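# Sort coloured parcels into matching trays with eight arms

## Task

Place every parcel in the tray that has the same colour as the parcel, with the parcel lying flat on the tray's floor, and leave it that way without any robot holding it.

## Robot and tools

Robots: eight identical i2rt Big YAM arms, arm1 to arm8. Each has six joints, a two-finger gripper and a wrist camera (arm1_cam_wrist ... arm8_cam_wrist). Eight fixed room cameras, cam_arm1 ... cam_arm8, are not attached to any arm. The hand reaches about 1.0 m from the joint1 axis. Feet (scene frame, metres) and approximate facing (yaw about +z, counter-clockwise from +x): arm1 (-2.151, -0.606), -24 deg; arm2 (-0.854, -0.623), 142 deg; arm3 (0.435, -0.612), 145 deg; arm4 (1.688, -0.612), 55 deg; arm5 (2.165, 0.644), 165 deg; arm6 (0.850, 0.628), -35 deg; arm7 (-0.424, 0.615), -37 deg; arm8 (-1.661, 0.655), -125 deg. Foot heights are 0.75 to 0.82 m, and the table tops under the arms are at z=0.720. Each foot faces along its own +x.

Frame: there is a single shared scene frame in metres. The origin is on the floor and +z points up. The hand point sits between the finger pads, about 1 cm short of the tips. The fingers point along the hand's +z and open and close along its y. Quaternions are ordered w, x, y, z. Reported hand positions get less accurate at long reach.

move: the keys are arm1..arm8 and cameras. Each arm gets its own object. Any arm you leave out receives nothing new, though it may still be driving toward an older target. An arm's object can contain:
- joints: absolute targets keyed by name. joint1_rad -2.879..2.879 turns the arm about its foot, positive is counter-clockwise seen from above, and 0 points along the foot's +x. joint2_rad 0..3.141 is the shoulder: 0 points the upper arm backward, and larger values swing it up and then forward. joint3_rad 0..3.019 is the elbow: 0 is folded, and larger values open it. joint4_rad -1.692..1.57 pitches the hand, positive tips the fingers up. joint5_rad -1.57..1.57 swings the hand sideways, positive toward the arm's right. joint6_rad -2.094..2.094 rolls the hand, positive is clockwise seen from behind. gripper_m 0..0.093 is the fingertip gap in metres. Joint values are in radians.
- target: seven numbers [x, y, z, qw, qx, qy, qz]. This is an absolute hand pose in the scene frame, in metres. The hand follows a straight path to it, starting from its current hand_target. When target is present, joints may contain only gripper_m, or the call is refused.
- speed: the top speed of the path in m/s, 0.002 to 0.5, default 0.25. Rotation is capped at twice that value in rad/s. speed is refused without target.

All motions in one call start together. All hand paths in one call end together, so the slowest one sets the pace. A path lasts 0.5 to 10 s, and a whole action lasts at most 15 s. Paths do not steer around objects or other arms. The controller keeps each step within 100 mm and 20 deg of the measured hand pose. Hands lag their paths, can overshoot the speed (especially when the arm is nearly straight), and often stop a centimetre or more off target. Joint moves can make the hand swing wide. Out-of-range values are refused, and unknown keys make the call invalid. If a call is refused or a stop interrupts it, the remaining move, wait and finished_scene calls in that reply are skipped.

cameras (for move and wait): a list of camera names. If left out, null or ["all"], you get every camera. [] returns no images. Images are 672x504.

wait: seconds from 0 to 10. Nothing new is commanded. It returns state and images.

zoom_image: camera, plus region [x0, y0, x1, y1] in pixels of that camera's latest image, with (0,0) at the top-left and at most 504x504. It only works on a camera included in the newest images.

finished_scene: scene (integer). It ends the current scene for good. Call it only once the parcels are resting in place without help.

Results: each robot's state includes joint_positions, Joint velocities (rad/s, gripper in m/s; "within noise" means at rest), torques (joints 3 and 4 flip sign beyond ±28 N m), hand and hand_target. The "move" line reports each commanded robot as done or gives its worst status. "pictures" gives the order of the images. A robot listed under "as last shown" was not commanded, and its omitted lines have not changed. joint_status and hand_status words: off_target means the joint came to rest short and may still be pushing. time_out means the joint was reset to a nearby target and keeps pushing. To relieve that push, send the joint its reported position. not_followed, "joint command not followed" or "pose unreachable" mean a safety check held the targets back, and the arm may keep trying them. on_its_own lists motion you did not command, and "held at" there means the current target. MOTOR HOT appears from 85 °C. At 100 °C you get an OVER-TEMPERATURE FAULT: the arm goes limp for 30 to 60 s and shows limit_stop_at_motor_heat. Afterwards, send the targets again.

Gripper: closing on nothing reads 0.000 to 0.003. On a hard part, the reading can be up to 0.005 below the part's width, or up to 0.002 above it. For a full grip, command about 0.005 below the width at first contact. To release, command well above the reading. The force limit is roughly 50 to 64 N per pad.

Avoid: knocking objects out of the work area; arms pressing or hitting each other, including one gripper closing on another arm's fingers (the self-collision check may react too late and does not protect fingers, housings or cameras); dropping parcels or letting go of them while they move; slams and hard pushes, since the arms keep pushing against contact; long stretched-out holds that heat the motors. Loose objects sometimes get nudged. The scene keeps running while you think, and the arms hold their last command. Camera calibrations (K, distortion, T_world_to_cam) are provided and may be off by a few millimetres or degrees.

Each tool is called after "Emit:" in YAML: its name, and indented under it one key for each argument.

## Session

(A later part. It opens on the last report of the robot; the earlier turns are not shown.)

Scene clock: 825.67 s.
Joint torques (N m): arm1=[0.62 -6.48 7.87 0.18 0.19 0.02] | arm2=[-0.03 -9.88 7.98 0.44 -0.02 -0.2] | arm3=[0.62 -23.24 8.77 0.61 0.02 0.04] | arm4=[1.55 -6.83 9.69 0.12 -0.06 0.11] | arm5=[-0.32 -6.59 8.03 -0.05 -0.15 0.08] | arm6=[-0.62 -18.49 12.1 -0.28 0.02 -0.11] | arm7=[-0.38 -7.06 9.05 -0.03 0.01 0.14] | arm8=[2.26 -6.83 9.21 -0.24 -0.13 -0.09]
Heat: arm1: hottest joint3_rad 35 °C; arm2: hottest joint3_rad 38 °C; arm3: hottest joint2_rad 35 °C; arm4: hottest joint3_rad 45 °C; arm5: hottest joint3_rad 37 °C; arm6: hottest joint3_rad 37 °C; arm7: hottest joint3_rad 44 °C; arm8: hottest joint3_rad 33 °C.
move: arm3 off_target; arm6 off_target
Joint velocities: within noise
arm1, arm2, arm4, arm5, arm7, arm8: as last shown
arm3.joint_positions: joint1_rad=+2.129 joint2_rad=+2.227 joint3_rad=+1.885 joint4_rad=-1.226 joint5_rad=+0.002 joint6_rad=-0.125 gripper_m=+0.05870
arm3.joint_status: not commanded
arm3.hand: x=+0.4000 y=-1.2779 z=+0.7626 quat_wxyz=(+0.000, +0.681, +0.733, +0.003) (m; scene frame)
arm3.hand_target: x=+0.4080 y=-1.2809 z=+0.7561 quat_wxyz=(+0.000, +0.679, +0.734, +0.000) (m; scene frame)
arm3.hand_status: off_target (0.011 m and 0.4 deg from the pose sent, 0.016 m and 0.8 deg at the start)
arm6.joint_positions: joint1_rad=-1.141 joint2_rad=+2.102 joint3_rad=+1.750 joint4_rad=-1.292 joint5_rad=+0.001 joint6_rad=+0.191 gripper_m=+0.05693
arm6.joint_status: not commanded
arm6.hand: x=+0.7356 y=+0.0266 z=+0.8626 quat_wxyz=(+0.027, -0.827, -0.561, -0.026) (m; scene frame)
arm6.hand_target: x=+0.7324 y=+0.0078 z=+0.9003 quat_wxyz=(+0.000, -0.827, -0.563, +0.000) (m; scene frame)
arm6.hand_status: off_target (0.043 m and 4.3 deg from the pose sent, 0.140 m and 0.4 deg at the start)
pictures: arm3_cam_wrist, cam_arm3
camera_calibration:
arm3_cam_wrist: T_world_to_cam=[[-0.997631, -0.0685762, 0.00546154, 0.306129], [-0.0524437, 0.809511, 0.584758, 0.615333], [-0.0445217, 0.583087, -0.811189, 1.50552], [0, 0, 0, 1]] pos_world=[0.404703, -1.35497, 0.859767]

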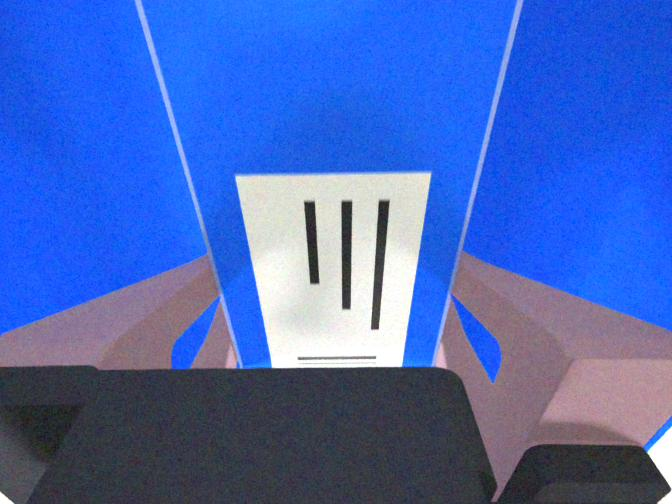

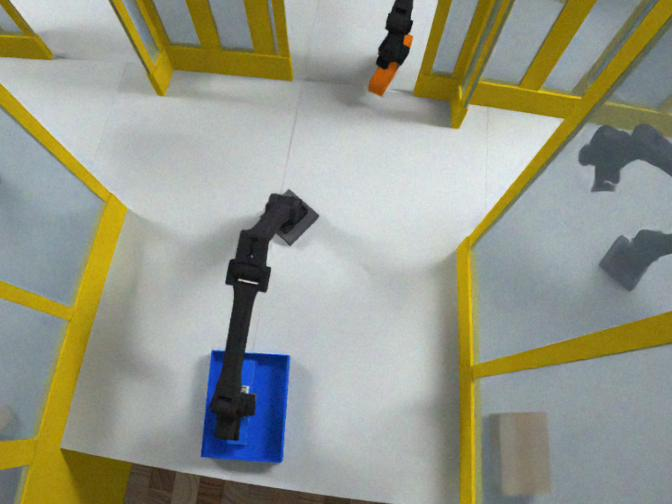

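Emit:
move:
  arm3: {"joints":{"gripper_m":0.09}}
  arm6: {"joints":{"joint2_rad":1.2,"joint3_rad":1.35,"joint4_rad":-1.68}}
  cameras: []

Emit:
move:
  arm3: {"target":[0.407,-1.281,0.93,0,0.6788,0.7343,0],"speed":0.15}
  arm6: {"joints":{"joint1_rad":0.206,"joint6_rad":-0.41}}
  cameras: ["arm3_cam_wrist"]

Emit:
move:
  arm3: {"joints":{"joint2_rad":1.2,"joint3_rad":1.35,"joint4_rad":-1.68}}
  arm6: {"target":[1.51,0.335,0.88,0,0,1,0],"speed":0.25}
  cameras: ["cam_arm3","cam_arm5","arm6_cam_wrist"]

Scene clock: 838.03 s.
Joint torques (N m): arm1=[0.56 -6.71 7.87 0.12 0.18 0.03] | arm2=[0.03 -9.88 7.98 0.44 -0.02 -0.2] | arm3=[0.56 -23.24 8.77 0.61 0.03 0.04] | arm4=[1.55 -6.83 9.69 0.12 -0.06 0.11] | arm5=[-0.5 -6.83 8.01 -0.06 -0.11 0.09] | arm6=[-0.56 -5.77 8.96 0.02 0.02 -0.11] | arm7=[-0.32 -7.12 8.99 0.02 0.03 0.13] | arm8=[2.49 -7.06 9.24 -0.18 -0.13 -0.09]
Heat: arm1: hottest joint3_rad 34 °C; arm2: hottest joint3_rad 38 °C; arm3: hottest joint2_rad 35 °C; arm4: hottest joint3_rad 45 °C; arm5: hottest joint3_rad 37 °C; arm6: hottest joint3_rad 39 °C; arm7: hottest joint3_rad 43 °C; arm8: hottest joint3_rad 33 °C.
move: arm3 done; arm6 done
Joint velocities: within noise
arm1, arm2, arm4, arm5, arm7, arm8: as last shown
arm3.joint_positions: joint1_rad=+2.129 joint2_rad=+2.227 joint3_rad=+1.885 joint4_rad=-1.226 joint5_rad=+0.002 joint6_rad=-0.125 gripper_m=+0.08997
arm3.joint_status: all done
arm3.hand: x=+0.4000 y=-1.2779 z=+0.7626 quat_wxyz=(+0.000, +0.681, +0.733, +0.003) (m; scene frame)
arm3.hand_target: x=+0.4080 y=-1.2809 z=+0.7561 quat_wxyz=(+0.000, +0.679, +0.734, +0.000) (m; scene frame)
arm3.hand_status: not commanded
arm6.joint_positions: joint1_rad=-1.141 joint2_rad=+1.201 joint3_rad=+1.344 joint4_rad=-1.674 joint5_rad=+0.001 joint6_rad=+0.191 gripper_m=+0.05693
arm6.joint_status: all done
arm6.hand: x=+0.7871 y=+0.2979 z=+1.1342 quat_wxyz=(-0.014, -0.827, -0.561, +0.015) (m; scene frame)
arm6.hand_target: x=+0.7875 y=+0.2986 z=+1.1366 quat_wxyz=(-0.014, -0.826, -0.563, +0.014) (m; scene frame)
arm6.hand_status: not commanded
pictures: none
No camera images: "cameras" was empty.

Scene clock: 840.03 s.
Joint torques (N m): arm1=[0.79 -6.65 7.87 0.17 0.21 0.01] | arm2=[-0.03 -9.88 7.98 0.44 -0.02 -0.2] | arm3=[0.5 -25.23 13.96 -0.42 -0.02 0.04] | arm4=[1.61 -6.83 9.68 0.1 -0.06 0.11] | arm5=[-0.44 -7.36 7.97 -0.06 -0.13 0.06] | arm6=[0.03 -5.6 8.91 0.02 0.03 -0.17] | arm7=[-0.44 -7.06 9.03 -0.05 0.02 0.14] | arm8=[2.32 -6.89 9.24 -0.16 -0.12 -0.08]
Heat: arm1: hottest joint3_rad 34 °C; arm2: hottest joint3_rad 38 °C; arm3: hottest joint2_rad 36 °C; arm4: hottest joint3_rad 45 °C; arm5: hottest joint3_rad 37 °C; arm6: hottest joint3_rad 39 °C; arm7: hottest joint3_rad 43 °C; arm8: hottest joint3_rad 33 °C.
move: arm3 off_target; arm6 done
Joint velocities: within noise
arm1, arm2, arm4, arm5, arm7, arm8: as last shown
arm3.joint_positions: joint1_rad=+2.129 joint2_rad=+2.159 joint3_rad=+2.125 joint4_rad=-1.594 joint5_rad=+0.002 joint6_rad=-0.125 gripper_m=+0.08997
arm3.joint_status: not commanded
arm3.hand: x=+0.3998 y=-1.2679 z=+0.8972 quat_wxyz=(-0.019, +0.680, +0.732, +0.025) (m; scene frame)
arm3.hand_target: x=+0.4071 y=-1.2792 z=+0.9300 quat_wxyz=(+0.001, +0.679, +0.734, +0.000) (m; scene frame)
arm3.hand_status: off_target (0.036 m and 3.6 deg from the pose sent, 0.168 m and 0.4 deg at the start)
arm6.joint_positions: joint1_rad=+0.198 joint2_rad=+1.201 joint3_rad=+1.344 joint4_rad=-1.674 joint5_rad=-0.001 joint6_rad=-0.401 gripper_m=+0.05689
arm6.joint_status: all done
arm6.hand: x=+1.1574 y=+0.4908 z=+1.1342 quat_wxyz=(-0.019, -0.009, -1.000, +0.008) (m; scene frame)
arm6.hand_target: x=+1.1578 y=+0.4936 z=+1.1365 quat_wxyz=(-0.019, -0.001, -1.000, +0.008) (m; scene frame)
arm6.hand_status: not commanded
pictures: arm3_cam_wrist
camera_calibration:
arm3_cam_wrist: T_world_to_cam=[[-0.997615, -0.069005, -0.00162021, 0.311642], [-0.0545338, 0.773579, 0.631348, 0.44208], [-0.0423129, 0.629931, -0.775498, 1.63537], [0, 0, 0, 1]] pos_world=[0.404204, -1.35065, 0.989627]

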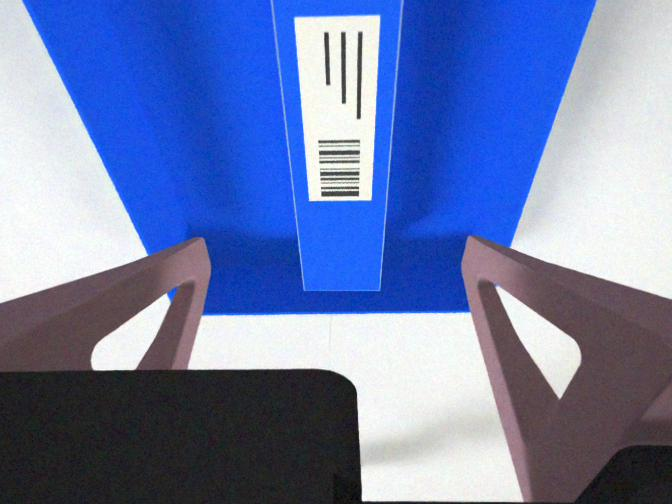

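Scene clock: 843.03 s.
Joint torques (N m): arm1=[1.03 -6.3 7.82 0.16 0.18 0.01] | arm2=[-0.03 -9.88 7.98 0.44 -0.02 -0.2] | arm3=[0.56 -9.7 9.39 0.01 -0.01 0.04] | arm4=[1.61 -6.83 9.68 0.12 -0.06 0.11] | arm5=[-0.79 -6.65 7.95 -0.09 -0.14 0.06] | arm6=[-0.44 -18.32 13.18 -0.25 0.03 -0.19] | arm7=[-0.5 -7.12 9.06 -0.01 0.03 0.14] | arm8=[2.43 -7 9.29 -0.2 -0.13 -0.09]
Heat: arm1: hottest joint3_rad 34 °C; arm2: hottest joint3_rad 38 °C; arm3: hottest joint2_rad 36 °C; arm4: hottest joint3_rad 45 °C; arm5: hottest joint3_rad 37 °C; arm6: hottest joint3_rad 39 °C; arm7: hottest joint3_rad 43 °C; arm8: hottest joint3_rad 33 °C.
move: arm3 done; arm6 off_target
Joint velocities: within noise
arm1, arm2, arm4, arm5, arm7, arm8: as last shown
arm3.joint_positions: joint1_rad=+2.129 joint2_rad=+1.203 joint3_rad=+1.348 joint4_rad=-1.675 joint5_rad=+0.002 joint6_rad=-0.125 gripper_m=+0.08997
arm3.joint_status: all done
arm3.hand: x=+0.4154 y=-0.9500 z=+1.0674 quat_wxyz=(+0.013, +0.681, +0.732, -0.012) (m; scene frame)
arm3.hand_target: x=+0.4192 y=-0.9489 z=+1.0692 quat_wxyz=(+0.012, +0.679, +0.734, -0.013) (m; scene frame)
arm3.hand_status: not commanded
arm6.joint_positions: joint1_rad=+0.198 joint2_rad=+2.359 joint3_rad=+2.210 joint4_rad=-1.462 joint5_rad=-0.001 joint6_rad=-0.408 gripper_m=+0.05689
arm6.joint_status: not commanded
arm6.hand: x=+1.4951 y=+0.3399 z=+0.8644 quat_wxyz=(+0.018, -0.006, -1.000, -0.008) (m; scene frame)
arm6.hand_target: x=+1.5090 y=+0.3356 z=+0.8802 quat_wxyz=(-0.001, +0.000, -1.000, +0.000) (m; scene frame)
arm6.hand_status: off_target (0.022 m and 2.4 deg from the pose sent, 0.462 m and 2.6 deg at the start)
pictures: arm6_cam_wrist, cam_arm3, cam_arm5
camera_calibration:
arm6_cam_wrist: T_world_to_cam=[[-0.00535485, -0.999938, -0.00976233, 0.354855], [-0.796945, -0.00162952, 0.60405, 0.675741], [-0.604029, 0.0110146, -0.796886, 1.71251], [0, 0, 0, 1]] pos_world=[1.57483, 0.337071, 0.959958]

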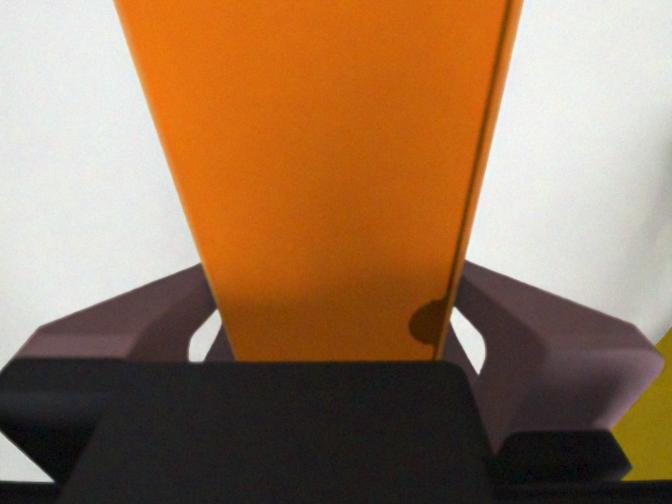

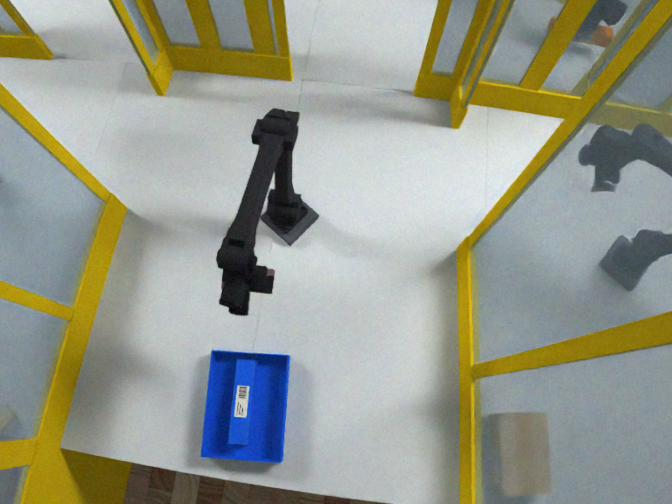

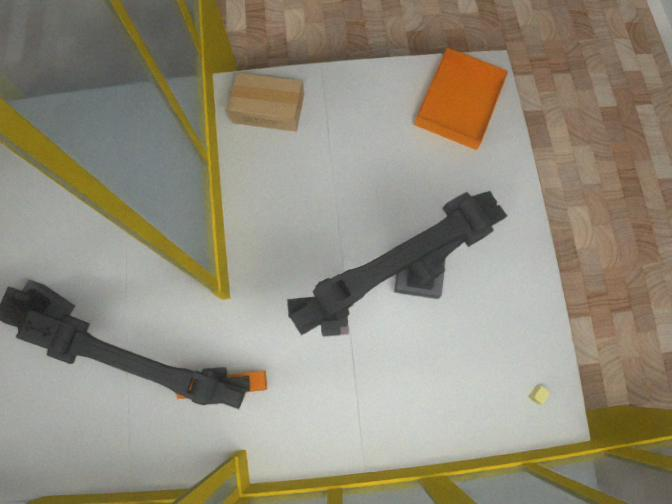

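Emit:
move:
  arm6: {"target":[1.51,0.336,0.765,0,0,1,0],"speed":0.15}
  cameras: []

Emit:
move:
  arm6: {"target":[1.51,0.336,0.748,0,0,1,0],"speed":0.06}
  cameras: []

Emit:
move:
  arm6: {"joints":{"gripper_m":0.09}}
  cameras: ["arm6_cam_wrist"]

Emit:
move:
  arm6: {"target":[1.50,0.338,0.92,0,0,1,0],"speed":0.2}
  cameras: []

Emit:
move:
  arm6: {"joints":{"joint2_rad":1.2,"joint3_rad":1.35,"joint4_rad":-1.68}}
  cameras: ["cam_arm5","cam_arm6"]

Emit:
move:
  arm5: {"target":[1.495,0.335,0.87,0,1,0,0],"speed":0.25}
  cameras: ["arm5_cam_wrist"]

Scene clock: 855.00 s.
Joint torques (N m): arm1=[0.73 -6.65 7.9 0.18 0.2 -0.01] | arm2=[-0.03 -9.88 7.98 0.44 -0.02 -0.2] | arm3=[0.5 -9.7 9.37 0.02 -0.01 0.04] | arm4=[1.55 -6.83 9.69 0.1 -0.07 0.11] | arm5=[-0.15 -7.18 7.92 -0.03 -0.11 0.05] | arm6=[-0.32 -19.14 8.83 0.47 0.02 -0.17] | arm7=[-0.44 -7.12 9.02 -0.06 0.02 0.12] | arm8=[2.26 -7 9.21 -0.27 -0.13 -0.1]
Heat: arm1: hottest joint3_rad 34 °C; arm2: hottest joint3_rad 38 °C; arm3: hottest joint2_rad 35 °C; arm4: hottest joint3_rad 45 °C; arm5: hottest joint3_rad 37 °C; arm6: hottest joint3_rad 40 °C; arm7: hottest joint3_rad 43 °C; arm8: hottest joint3_rad 33 °C.
move: arm6 done
Joint velocities: within noise
arm1.joint_positions: joint1_rad=-1.521 joint2_rad=+1.199 joint3_rad=+1.360 joint4_rad=-1.673 joint5_rad=+0.004 joint6_rad=+0.214 gripper_m=+0.08990
arm1.joint_status: not commanded
arm1.hand: x=-2.2775 y=-0.9177 z=+1.0926 quat_wxyz=(-0.023, -0.881, -0.471, +0.025) (m; scene frame)
arm1.hand_target: x=-2.2790 y=-0.9137 z=+1.0883 quat_wxyz=(-0.016, -0.884, -0.468, +0.019) (m; scene frame)
arm1.hand_status: not commanded
arm2.joint_positions: joint1_rad=-1.430 joint2_rad=+1.207 joint3_rad=+1.353 joint4_rad=-1.676 joint5_rad=+0.001 joint6_rad=-0.159 gripper_m=+0.08993
arm2.joint_status: not commanded
arm2.hand: x=-0.6852 y=-0.3299 z=+1.1162 quat_wxyz=(-0.019, +0.569, -0.822, -0.009) (m; scene frame)
arm2.hand_target: x=-0.6858 y=-0.3329 z=+1.1172 quat_wxyz=(-0.019, +0.573, -0.819, -0.009) (m; scene frame)
arm2.hand_status: not commanded
arm3, arm4: as last shown
arm5.joint_positions: joint1_rad=+0.689 joint2_rad=+1.211 joint3_rad=+1.331 joint4_rad=-1.670 joint5_rad=+0.001 joint6_rad=+0.430 gripper_m=+0.09014
arm5.joint_status: not commanded
arm5.hand: x=+1.8573 y=+0.5030 z=+1.0971 quat_wxyz=(+0.001, +1.000, -0.001, -0.008) (m; scene frame)
arm5.hand_target: x=+1.8590 y=+0.5011 z=+1.1079 quat_wxyz=(+0.006, +1.000, -0.002, -0.017) (m; scene frame)
arm5.hand_status: not commanded
arm6.joint_positions: joint1_rad=+0.198 joint2_rad=+2.459 joint3_rad=+2.128 joint4_rad=-1.256 joint5_rad=-0.001 joint6_rad=-0.408 gripper_m=+0.05690
arm6.joint_status: not commanded
arm6.hand: x=+1.5038 y=+0.3360 z=+0.7637 quat_wxyz=(+0.007, -0.006, -1.000, -0.004) (m; scene frame)
arm6.hand_target: x=+1.5100 y=+0.3361 z=+0.7651 quat_wxyz=(+0.000, +0.000, -1.000, +0.000) (m; scene frame)
arm6.hand_status: done (0.006 m and 1.1 deg from the pose sent, 0.101 m and 2.3 deg at the start)
arm7.joint_positions: joint1_rad=+2.183 joint2_rad=+1.200 joint3_rad=+1.362 joint4_rad=-1.673 joint5_rad=-0.001 joint6_rad=+0.149 gripper_m=+0.08994
arm7.joint_status: not commanded
arm7.hand: x=-0.4139 y=+0.9534 z=+1.1242 quat_wxyz=(-0.020, +0.642, -0.766, -0.024) (m; scene frame)
arm7.hand_target: x=-0.4133 y=+0.9494 z=+1.1198 quat_wxyz=(-0.015, +0.641, -0.768, -0.017) (m; scene frame)
arm7.hand_status: not commanded
arm8.joint_positions: joint1_rad=+0.392 joint2_rad=+1.196 joint3_rad=+1.354 joint4_rad=-1.676 joint5_rad=+0.002 joint6_rad=+0.147 gripper_m=+0.08992
arm8.joint_status: not commanded
arm8.hand: x=-1.7333 y=+0.3269 z=+1.0804 quat_wxyz=(-0.018, -0.822, -0.568, +0.020) (m; scene frame)
arm8.hand_target: x=-1.7308 y=+0.3273 z=+1.0774 quat_wxyz=(-0.014, -0.819, -0.573, +0.015) (m; scene frame)
arm8.hand_status: not commanded
pictures: none
No camera images: "cameras" was empty.

Scene clock: 855.97 s.
Joint torques (N m): arm1=[1.2 -6.42 7.9 0.12 0.19 0.02] | arm2=[-0.03 -9.88 7.98 0.44 -0.02 -0.2] | arm3=[0.38 -9.52 9.44 0.02 -0.01 0.05] | arm4=[1.55 -6.83 9.68 0.1 -0.06 0.11] | arm5=[-0.5 -6.77 7.82 -0.08 -0.15 0.06] | arm6=[-0.32 -17.85 7.98 0.87 -0.04 -0.17] | arm7=[-0.44 -7.12 9.05 -0.03 0.03 0.13] | arm8=[2.37 -6.95 9.17 -0.28 -0.13 -0.08]
Heat: arm1: hottest joint3_rad 34 °C; arm2: hottest joint3_rad 38 °C; arm3: hottest joint2_rad 35 °C; arm4: hottest joint3_rad 45 °C; arm5: hottest joint3_rad 37 °C; arm6: hottest joint3_rad 40 °C; arm7: hottest joint3_rad 43 °C; arm8: hottest joint3_rad 33 °C.
move: arm6 off_target
Joint velocities: within noise
arm1, arm2, arm3, arm4, arm5, arm7, arm8: as last shown
arm6.joint_positions: joint1_rad=+0.198 joint2_rad=+2.459 joint3_rad=+2.128 joint4_rad=-1.239 joint5_rad=+0.001 joint6_rad=-0.408 gripper_m=+0.05690
arm6.joint_status: not commanded
arm6.hand: x=+1.5074 y=+0.3341 z=+0.7634 quat_wxyz=(+0.000, -0.006, -1.000, +0.001) (m; scene frame)
arm6.hand_target: x=+1.5096 y=+0.3363 z=+0.7481 quat_wxyz=(+0.000, +0.000, -1.000, +0.000) (m; scene frame)
arm6.hand_status: off_target (0.016 m and 0.7 deg from the pose sent, 0.017 m and 1.2 deg at the start)
pictures: none
No camera images: "cameras" was empty.

Scene clock: 856.70 s.
Joint torques (N m): arm1=[0.67 -6.77 7.91 0.06 0.18 0.04] | arm2=[-0.03 -9.88 7.98 0.44 -0.02 -0.2] | arm3=[0.56 -9.64 9.4 0.02 -0.01 0.04] | arm4=[1.55 -6.83 9.68 0.1 -0.06 0.11] | arm5=[-0.91 -6.53 8.02 -0.08 -0.13 0.02] | arm6=[-0.26 -18.9 7.92 0.57 -0.03 -0.17] | arm7=[-0.38 -7 9.03 0.02 0.02 0.13] | arm8=[2.37 -7.06 9.25 -0.28 -0.13 -0.07]
Heat: arm1: hottest joint3_rad 34 °C; arm2: hottest joint3_rad 38 °C; arm3: hottest joint2_rad 35 °C; arm4: hottest joint3_rad 45 °C; arm5: hottest joint3_rad 37 °C; arm6: hottest joint3_rad 40 °C; arm7: hottest joint3_rad 43 °C; arm8: hottest joint3_rad 33 °C.
move: arm6 done
Joint velocities: within noise
arm1, arm2, arm3, arm5, arm7, arm8: as last shown
arm4.joint_positions: joint1_rad=+1.800 joint2_rad=+1.206 joint3_rad=+1.357 joint4_rad=-1.675 joint5_rad=+0.012 joint6_rad=-0.381 gripper_m=+0.08991
arm4.joint_status: not commanded
arm4.hand: x=+1.3785 y=-0.4771 z=+1.0764 quat_wxyz=(-0.009, +1.000, -0.005, -0.025) (m; scene frame)
arm4.hand_target: x=+1.3801 y=-0.4834 z=+1.0756 quat_wxyz=(-0.008, +1.000, +0.000, -0.023) (m; scene frame)
arm4.hand_status: not commanded
arm6.joint_positions: joint1_rad=+0.198 joint2_rad=+2.470 joint3_rad=+2.128 joint4_rad=-1.230 joint5_rad=+0.001 joint6_rad=-0.408 gripper_m=+0.08985
arm6.joint_status: all done
arm6.hand: x=+1.5075 y=+0.3341 z=+0.7560 quat_wxyz=(+0.001, -0.006, -1.000, +0.000) (m; scene frame)
arm6.hand_target: x=+1.5096 y=+0.3362 z=+0.7483 quat_wxyz=(+0.000, +0.000, -1.000, +0.000) (m; scene frame)
arm6.hand_status: not commanded
pictures: arm6_cam_wrist
camera_calibration:
arm6_cam_wrist: T_world_to_cam=[[-0.004917, -0.999964, 0.00684932, 0.334909], [-0.816979, 0.00796677, 0.576613, 0.798924], [-0.576647, -0.00276054, -0.816989, 1.61218], [0, 0, 0, 1]] pos_world=[1.58401, 0.332983, 0.854173]

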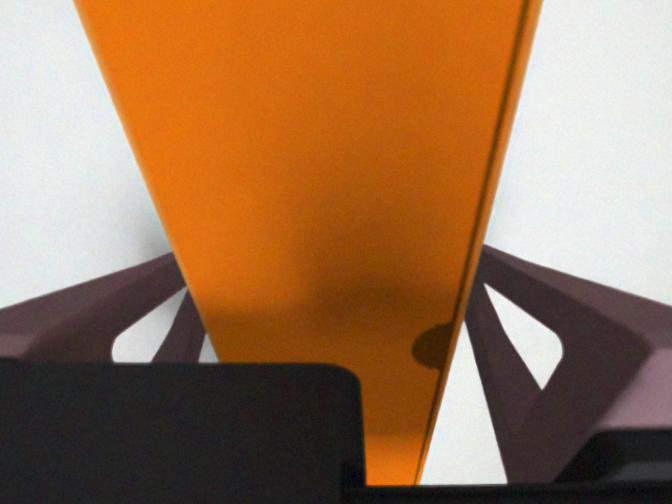

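Scene clock: 858.43 s.
Joint torques (N m): arm1=[0.73 -6.71 7.94 0.08 0.17 0.03] | arm2=[0.03 -9.88 7.98 0.46 -0.02 -0.2] | arm3=[0.5 -9.64 9.4 0.01 -0.01 0.04] | arm4=[1.61 -6.83 9.69 0.1 -0.06 0.11] | arm5=[-0.44 -7.06 7.95 -0.09 -0.15 0.02] | arm6=[-0.56 -20.19 12.92 -0.25 -0.02 -0.18] | arm7=[-0.21 -7.06 8.99 -0.05 0.02 0.13] | arm8=[2.32 -7.06 9.22 -0.21 -0.14 -0.08]
Heat: arm1: hottest joint3_rad 34 °C; arm2: hottest joint3_rad 38 °C; arm3: hottest joint2_rad 35 °C; arm4: hottest joint3_rad 45 °C; arm5: hottest joint3_rad 37 °C; arm6: hottest joint3_rad 40 °C; arm7: hottest joint3_rad 43 °C; arm8: hottest joint3_rad 33 °C.
move: arm6 off_target
Joint velocities: within noise
arm1, arm2, arm3, arm4, arm5, arm7, arm8: as last shown
arm6.joint_positions: joint1_rad=+0.198 joint2_rad=+2.330 joint3_rad=+2.217 joint4_rad=-1.522 joint5_rad=+0.001 joint6_rad=-0.411 gripper_m=+0.08987
arm6.joint_status: not commanded
arm6.hand: x=+1.4853 y=+0.3440 z=+0.8874 quat_wxyz=(+0.029, -0.005, -0.999, -0.012) (m; scene frame)
arm6.hand_target: x=+1.4985 y=+0.3388 z=+0.9201 quat_wxyz=(+0.000, +0.000, -1.000, +0.000) (m; scene frame)
arm6.hand_status: off_target (0.036 m and 3.7 deg from the pose sent, 0.164 m and 0.7 deg at the start)
pictures: none
No camera images: "cameras" was empty.

Scene clock: 860.17 s.
Joint torques (N m): arm1=[0.91 -6.89 7.87 0.18 0.18 0.02] | arm2=[-0.03 -9.88 7.97 0.44 -0.02 -0.2] | arm3=[0.5 -9.58 9.42 -0.01 -0.01 0.04] | arm4=[1.55 -6.83 9.69 0.1 -0.06 0.11] | arm5=[-0.56 -6.42 8.02 -0.06 -0.15 0.06] | arm6=[-0.56 -7.06 8.65 0.08 -0.02 -0.17] | arm7=[-0.38 -7.12 9.06 -0.01 0.02 0.14] | arm8=[2.26 -6.95 9.25 -0.2 -0.13 -0.09]
Heat: arm1: hottest joint3_rad 34 °C; arm2: hottest joint3_rad 38 °C; arm3: hottest joint2_rad 35 °C; arm4: hottest joint3_rad 45 °C; arm5: hottest joint3_rad 37 °C; arm6: hottest joint3_rad 40 °C; arm7: hottest joint3_rad 43 °C; arm8: hottest joint3_rad 33 °C.
move: arm6 done
Joint velocities: within noise
arm1, arm2, arm3, arm4, arm5, arm7, arm8: as last shown
arm6.joint_positions: joint1_rad=+0.198 joint2_rad=+1.218 joint3_rad=+1.348 joint4_rad=-1.676 joint5_rad=+0.001 joint6_rad=-0.411 gripper_m=+0.08988
arm6.joint_status: all done
arm6.hand: x=+1.1601 y=+0.4893 z=+1.1303 quat_wxyz=(-0.011, -0.005, -1.000, +0.005) (m; scene frame)
arm6.hand_target: x=+1.1567 y=+0.4912 z=+1.1366 quat_wxyz=(-0.018, +0.000, -1.000, +0.008) (m; scene frame)
arm6.hand_status: not commanded
pictures: cam_arm5, cam_arm6

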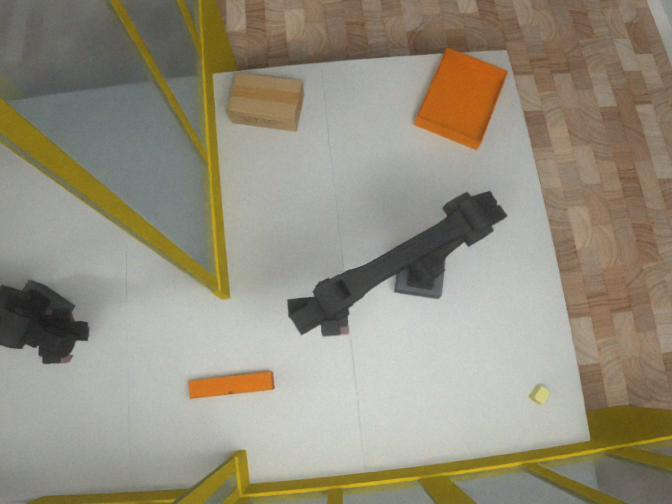

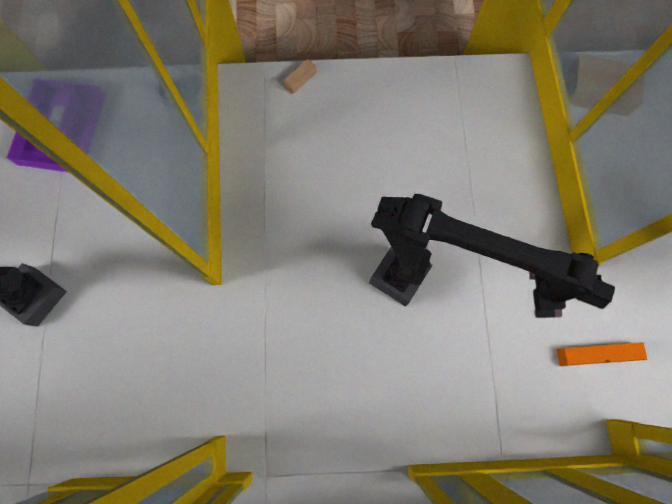

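Scene clock: 863.27 s.
Joint torques (N m): arm1=[0.79 -6.48 7.87 0.05 0.18 0.01] | arm2=[0.03 -9.88 7.98 0.44 -0.02 -0.2] | arm3=[0.5 -9.7 9.43 0.02 -0.01 0.05] | arm4=[1.55 -6.83 9.69 0.12 -0.06 0.11] | arm5=[-0.79 -21.42 10.06 -0.35 -0.23 -0.04] | arm6=[-0.56 -7 8.62 0.08 -0.02 -0.18] | arm7=[-0.32 -7.18 9.07 -0.03 0.03 0.14] | arm8=[2.2 -7.06 9.24 -0.21 -0.13 -0.09]
Heat: arm1: hottest joint3_rad 34 °C; arm2: hottest joint3_rad 38 °C; arm3: hottest joint2_rad 35 °C; arm4: hottest joint3_rad 45 °C; arm5: hottest joint3_rad 38 °C; arm6: hottest joint3_rad 39 °C; arm7: hottest joint3_rad 43 °C; arm8: hottest joint3_rad 33 °C.
move: arm5 off_target
Joint velocities: within noise
arm1, arm2, arm3, arm4, arm6, arm7, arm8: as last shown
arm5.joint_positions: joint1_rad=+0.689 joint2_rad=+2.421 joint3_rad=+2.385 joint4_rad=-1.561 joint5_rad=-0.002 joint6_rad=+0.430 gripper_m=+0.09014
arm5.joint_status: not commanded
arm5.hand: x=+1.5037 y=+0.3421 z=+0.8560 quat_wxyz=(-0.008, +1.000, -0.001, +0.014) (m; scene frame)
arm5.hand_target: x=+1.4958 y=+0.3354 z=+0.8699 quat_wxyz=(+0.000, +1.000, +0.000, +0.000) (m; scene frame)
arm5.hand_status: off_target (0.018 m and 1.9 deg from the pose sent, 0.459 m and 0.9 deg at the start)
pictures: arm5_cam_wrist
camera_calibration:
arm5_cam_wrist: T_world_to_cam=[[0.0126207, 0.999695, 0.0212417, -0.378081], [0.804349, -0.02277, 0.593721, -1.70236], [0.594023, 0.00959256, -0.804391, -0.0838805], [0, 0, 0, 1]] pos_world=[1.42389, 0.340007, 0.951283]

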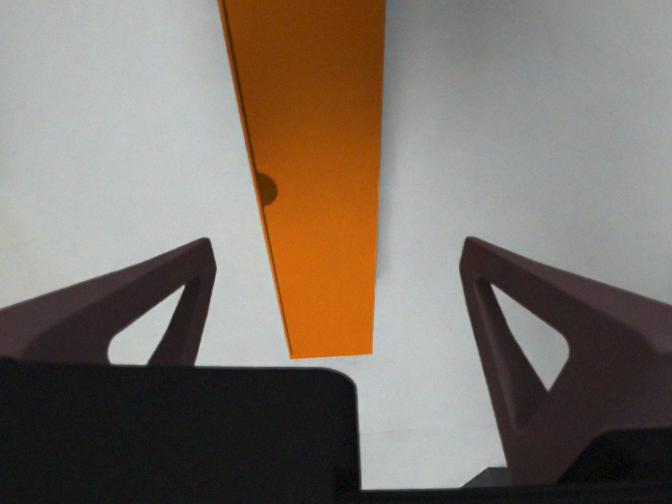

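Emit:
move:
  arm5: {"target":[1.506,0.329,0.757,0,1,0,0],"speed":0.15}
  cameras: ["arm5_cam_wrist"]

Emit:
move:
  arm5: {"joints":{"gripper_m":0.045},"target":[1.506,0.329,0.75,0,1,0,0],"speed":0.05}
  cameras: ["arm5_cam_wrist"]

Scene clock: 871.97 s.
Joint torques (N m): arm1=[1.14 -6.53 7.87 0.14 0.18 0] | arm2=[-0.03 -9.82 7.98 0.44 -0.02 -0.2] | arm3=[0.56 -9.58 9.4 0.03 -0.01 0.04] | arm4=[1.55 -6.83 9.68 0.12 -0.07 0.11] | arm5=[0.09 -22.65 7.02 0.76 -0.11 0.04] | arm6=[-0.56 -7 8.62 0.08 -0.02 -0.18] | arm7=[-0.32 -6.89 9.02 -0.08 0.03 0.12] | arm8=[2.08 -6.95 9.21 -0.25 -0.14 -0.09]
Heat: arm1: hottest joint3_rad 34 °C; arm2: hottest joint3_rad 38 °C; arm3: hottest joint2_rad 34 °C; arm4: hottest joint3_rad 45 °C; arm5: hottest joint3_rad 38 °C; arm6: hottest joint3_rad 39 °C; arm7: hottest joint3_rad 43 °C; arm8: hottest joint3_rad 33 °C.
move: arm5 done
Joint velocities: within noise
arm1, arm2, arm3, arm4, arm6, arm7, arm8: as last shown
arm5.joint_positions: joint1_rad=+0.702 joint2_rad=+2.466 joint3_rad=+2.198 joint4_rad=-1.318 joint5_rad=-0.003 joint6_rad=+0.436 gripper_m=+0.09014
arm5.joint_status: not commanded
arm5.hand: x=+1.5097 y=+0.3353 z=+0.7531 quat_wxyz=(-0.005, +1.000, +0.002, +0.010) (m; scene frame)
arm5.hand_target: x=+1.5060 y=+0.3289 z=+0.7573 quat_wxyz=(+0.000, +1.000, +0.000, +0.000) (m; scene frame)
arm5.hand_status: done (0.008 m and 1.3 deg from the pose sent, 0.100 m and 1.8 deg at the start)
pictures: arm5_cam_wrist
camera_calibration:
arm5_cam_wrist: T_world_to_cam=[[0.00670382, 0.999861, 0.0152794, -0.355825], [0.809985, -0.0143899, 0.586274, -1.65199], [0.586412, 0.00844584, -0.809969, -0.154028], [0, 0, 0, 1]] pos_world=[1.43079, 0.333304, 0.849196]

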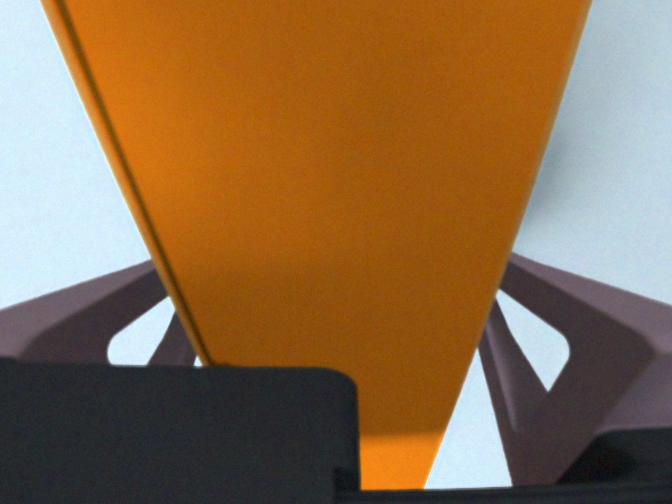

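Scene clock: 872.93 s.
Joint torques (N m): arm1=[0.85 -6.42 7.83 0.14 0.19 0.01] | arm2=[0.03 -9.88 7.98 0.44 -0.02 -0.2] | arm3=[0.56 -9.64 9.39 0.08 0 0.05] | arm4=[1.55 -6.89 9.68 0.1 -0.07 0.11] | arm5=[-0.38 -21.54 6.5 0.96 -0.09 0.05] | arm6=[-0.56 -7 8.62 0.06 -0.02 -0.17] | arm7=[-0.26 -7.12 9.06 -0.05 0.03 0.13] | arm8=[2.37 -6.83 9.22 -0.17 -0.14 -0.07]
Heat: arm1: hottest joint3_rad 34 °C; arm2: hottest joint3_rad 38 °C; arm3: hottest joint2_rad 34 °C; arm4: hottest joint3_rad 45 °C; arm5: hottest joint3_rad 38 °C; arm6: hottest joint3_rad 39 °C; arm7: hottest joint3_rad 43 °C; arm8: hottest joint3_rad 33 °C.
move: arm5 off_target
Joint velocities: within noise
arm1, arm2, arm4, arm6, arm7, arm8: as last shown
arm3.joint_positions: joint1_rad=+2.129 joint2_rad=+1.203 joint3_rad=+1.348 joint4_rad=-1.675 joint5_rad=+0.002 joint6_rad=-0.125 gripper_m=+0.08997
arm3.joint_status: not commanded
arm3.hand: x=+0.4154 y=-0.9500 z=+1.0674 quat_wxyz=(+0.013, +0.681, +0.732, -0.012) (m; scene frame)
arm3.hand_target: x=+0.4192 y=-0.9489 z=+1.0692 quat_wxyz=(+0.012, +0.679, +0.734, -0.013) (m; scene frame)
arm3.hand_status: not commanded
arm5.joint_positions: joint1_rad=+0.702 joint2_rad=+2.466 joint3_rad=+2.198 joint4_rad=-1.311 joint5_rad=-0.004 joint6_rad=+0.437 gripper_m=+0.05569
arm5.joint_status: gripper_m off_target (ended at +0.05572, target +0.04500)
arm5.hand: x=+1.5082 y=+0.3345 z=+0.7531 quat_wxyz=(-0.003, +1.000, +0.002, +0.007) (m; scene frame)
arm5.hand_target: x=+1.5060 y=+0.3289 z=+0.7503 quat_wxyz=(+0.000, +1.000, +0.000, +0.000) (m; scene frame)
arm5.hand_status: done (0.007 m and 0.9 deg from the pose sent, 0.008 m and 1.3 deg at the start)
pictures: arm5_cam_wrist
camera_calibration:
arm5_cam_wrist: T_world_to_cam=[[0.00711493, 0.999907, 0.011618, -0.352819], [0.813432, -0.0125448, 0.581525, -1.65301], [0.581617, 0.00531291, -0.813446, -0.142314], [0, 0, 0, 1]] pos_world=[1.4299, 0.332806, 0.849603]

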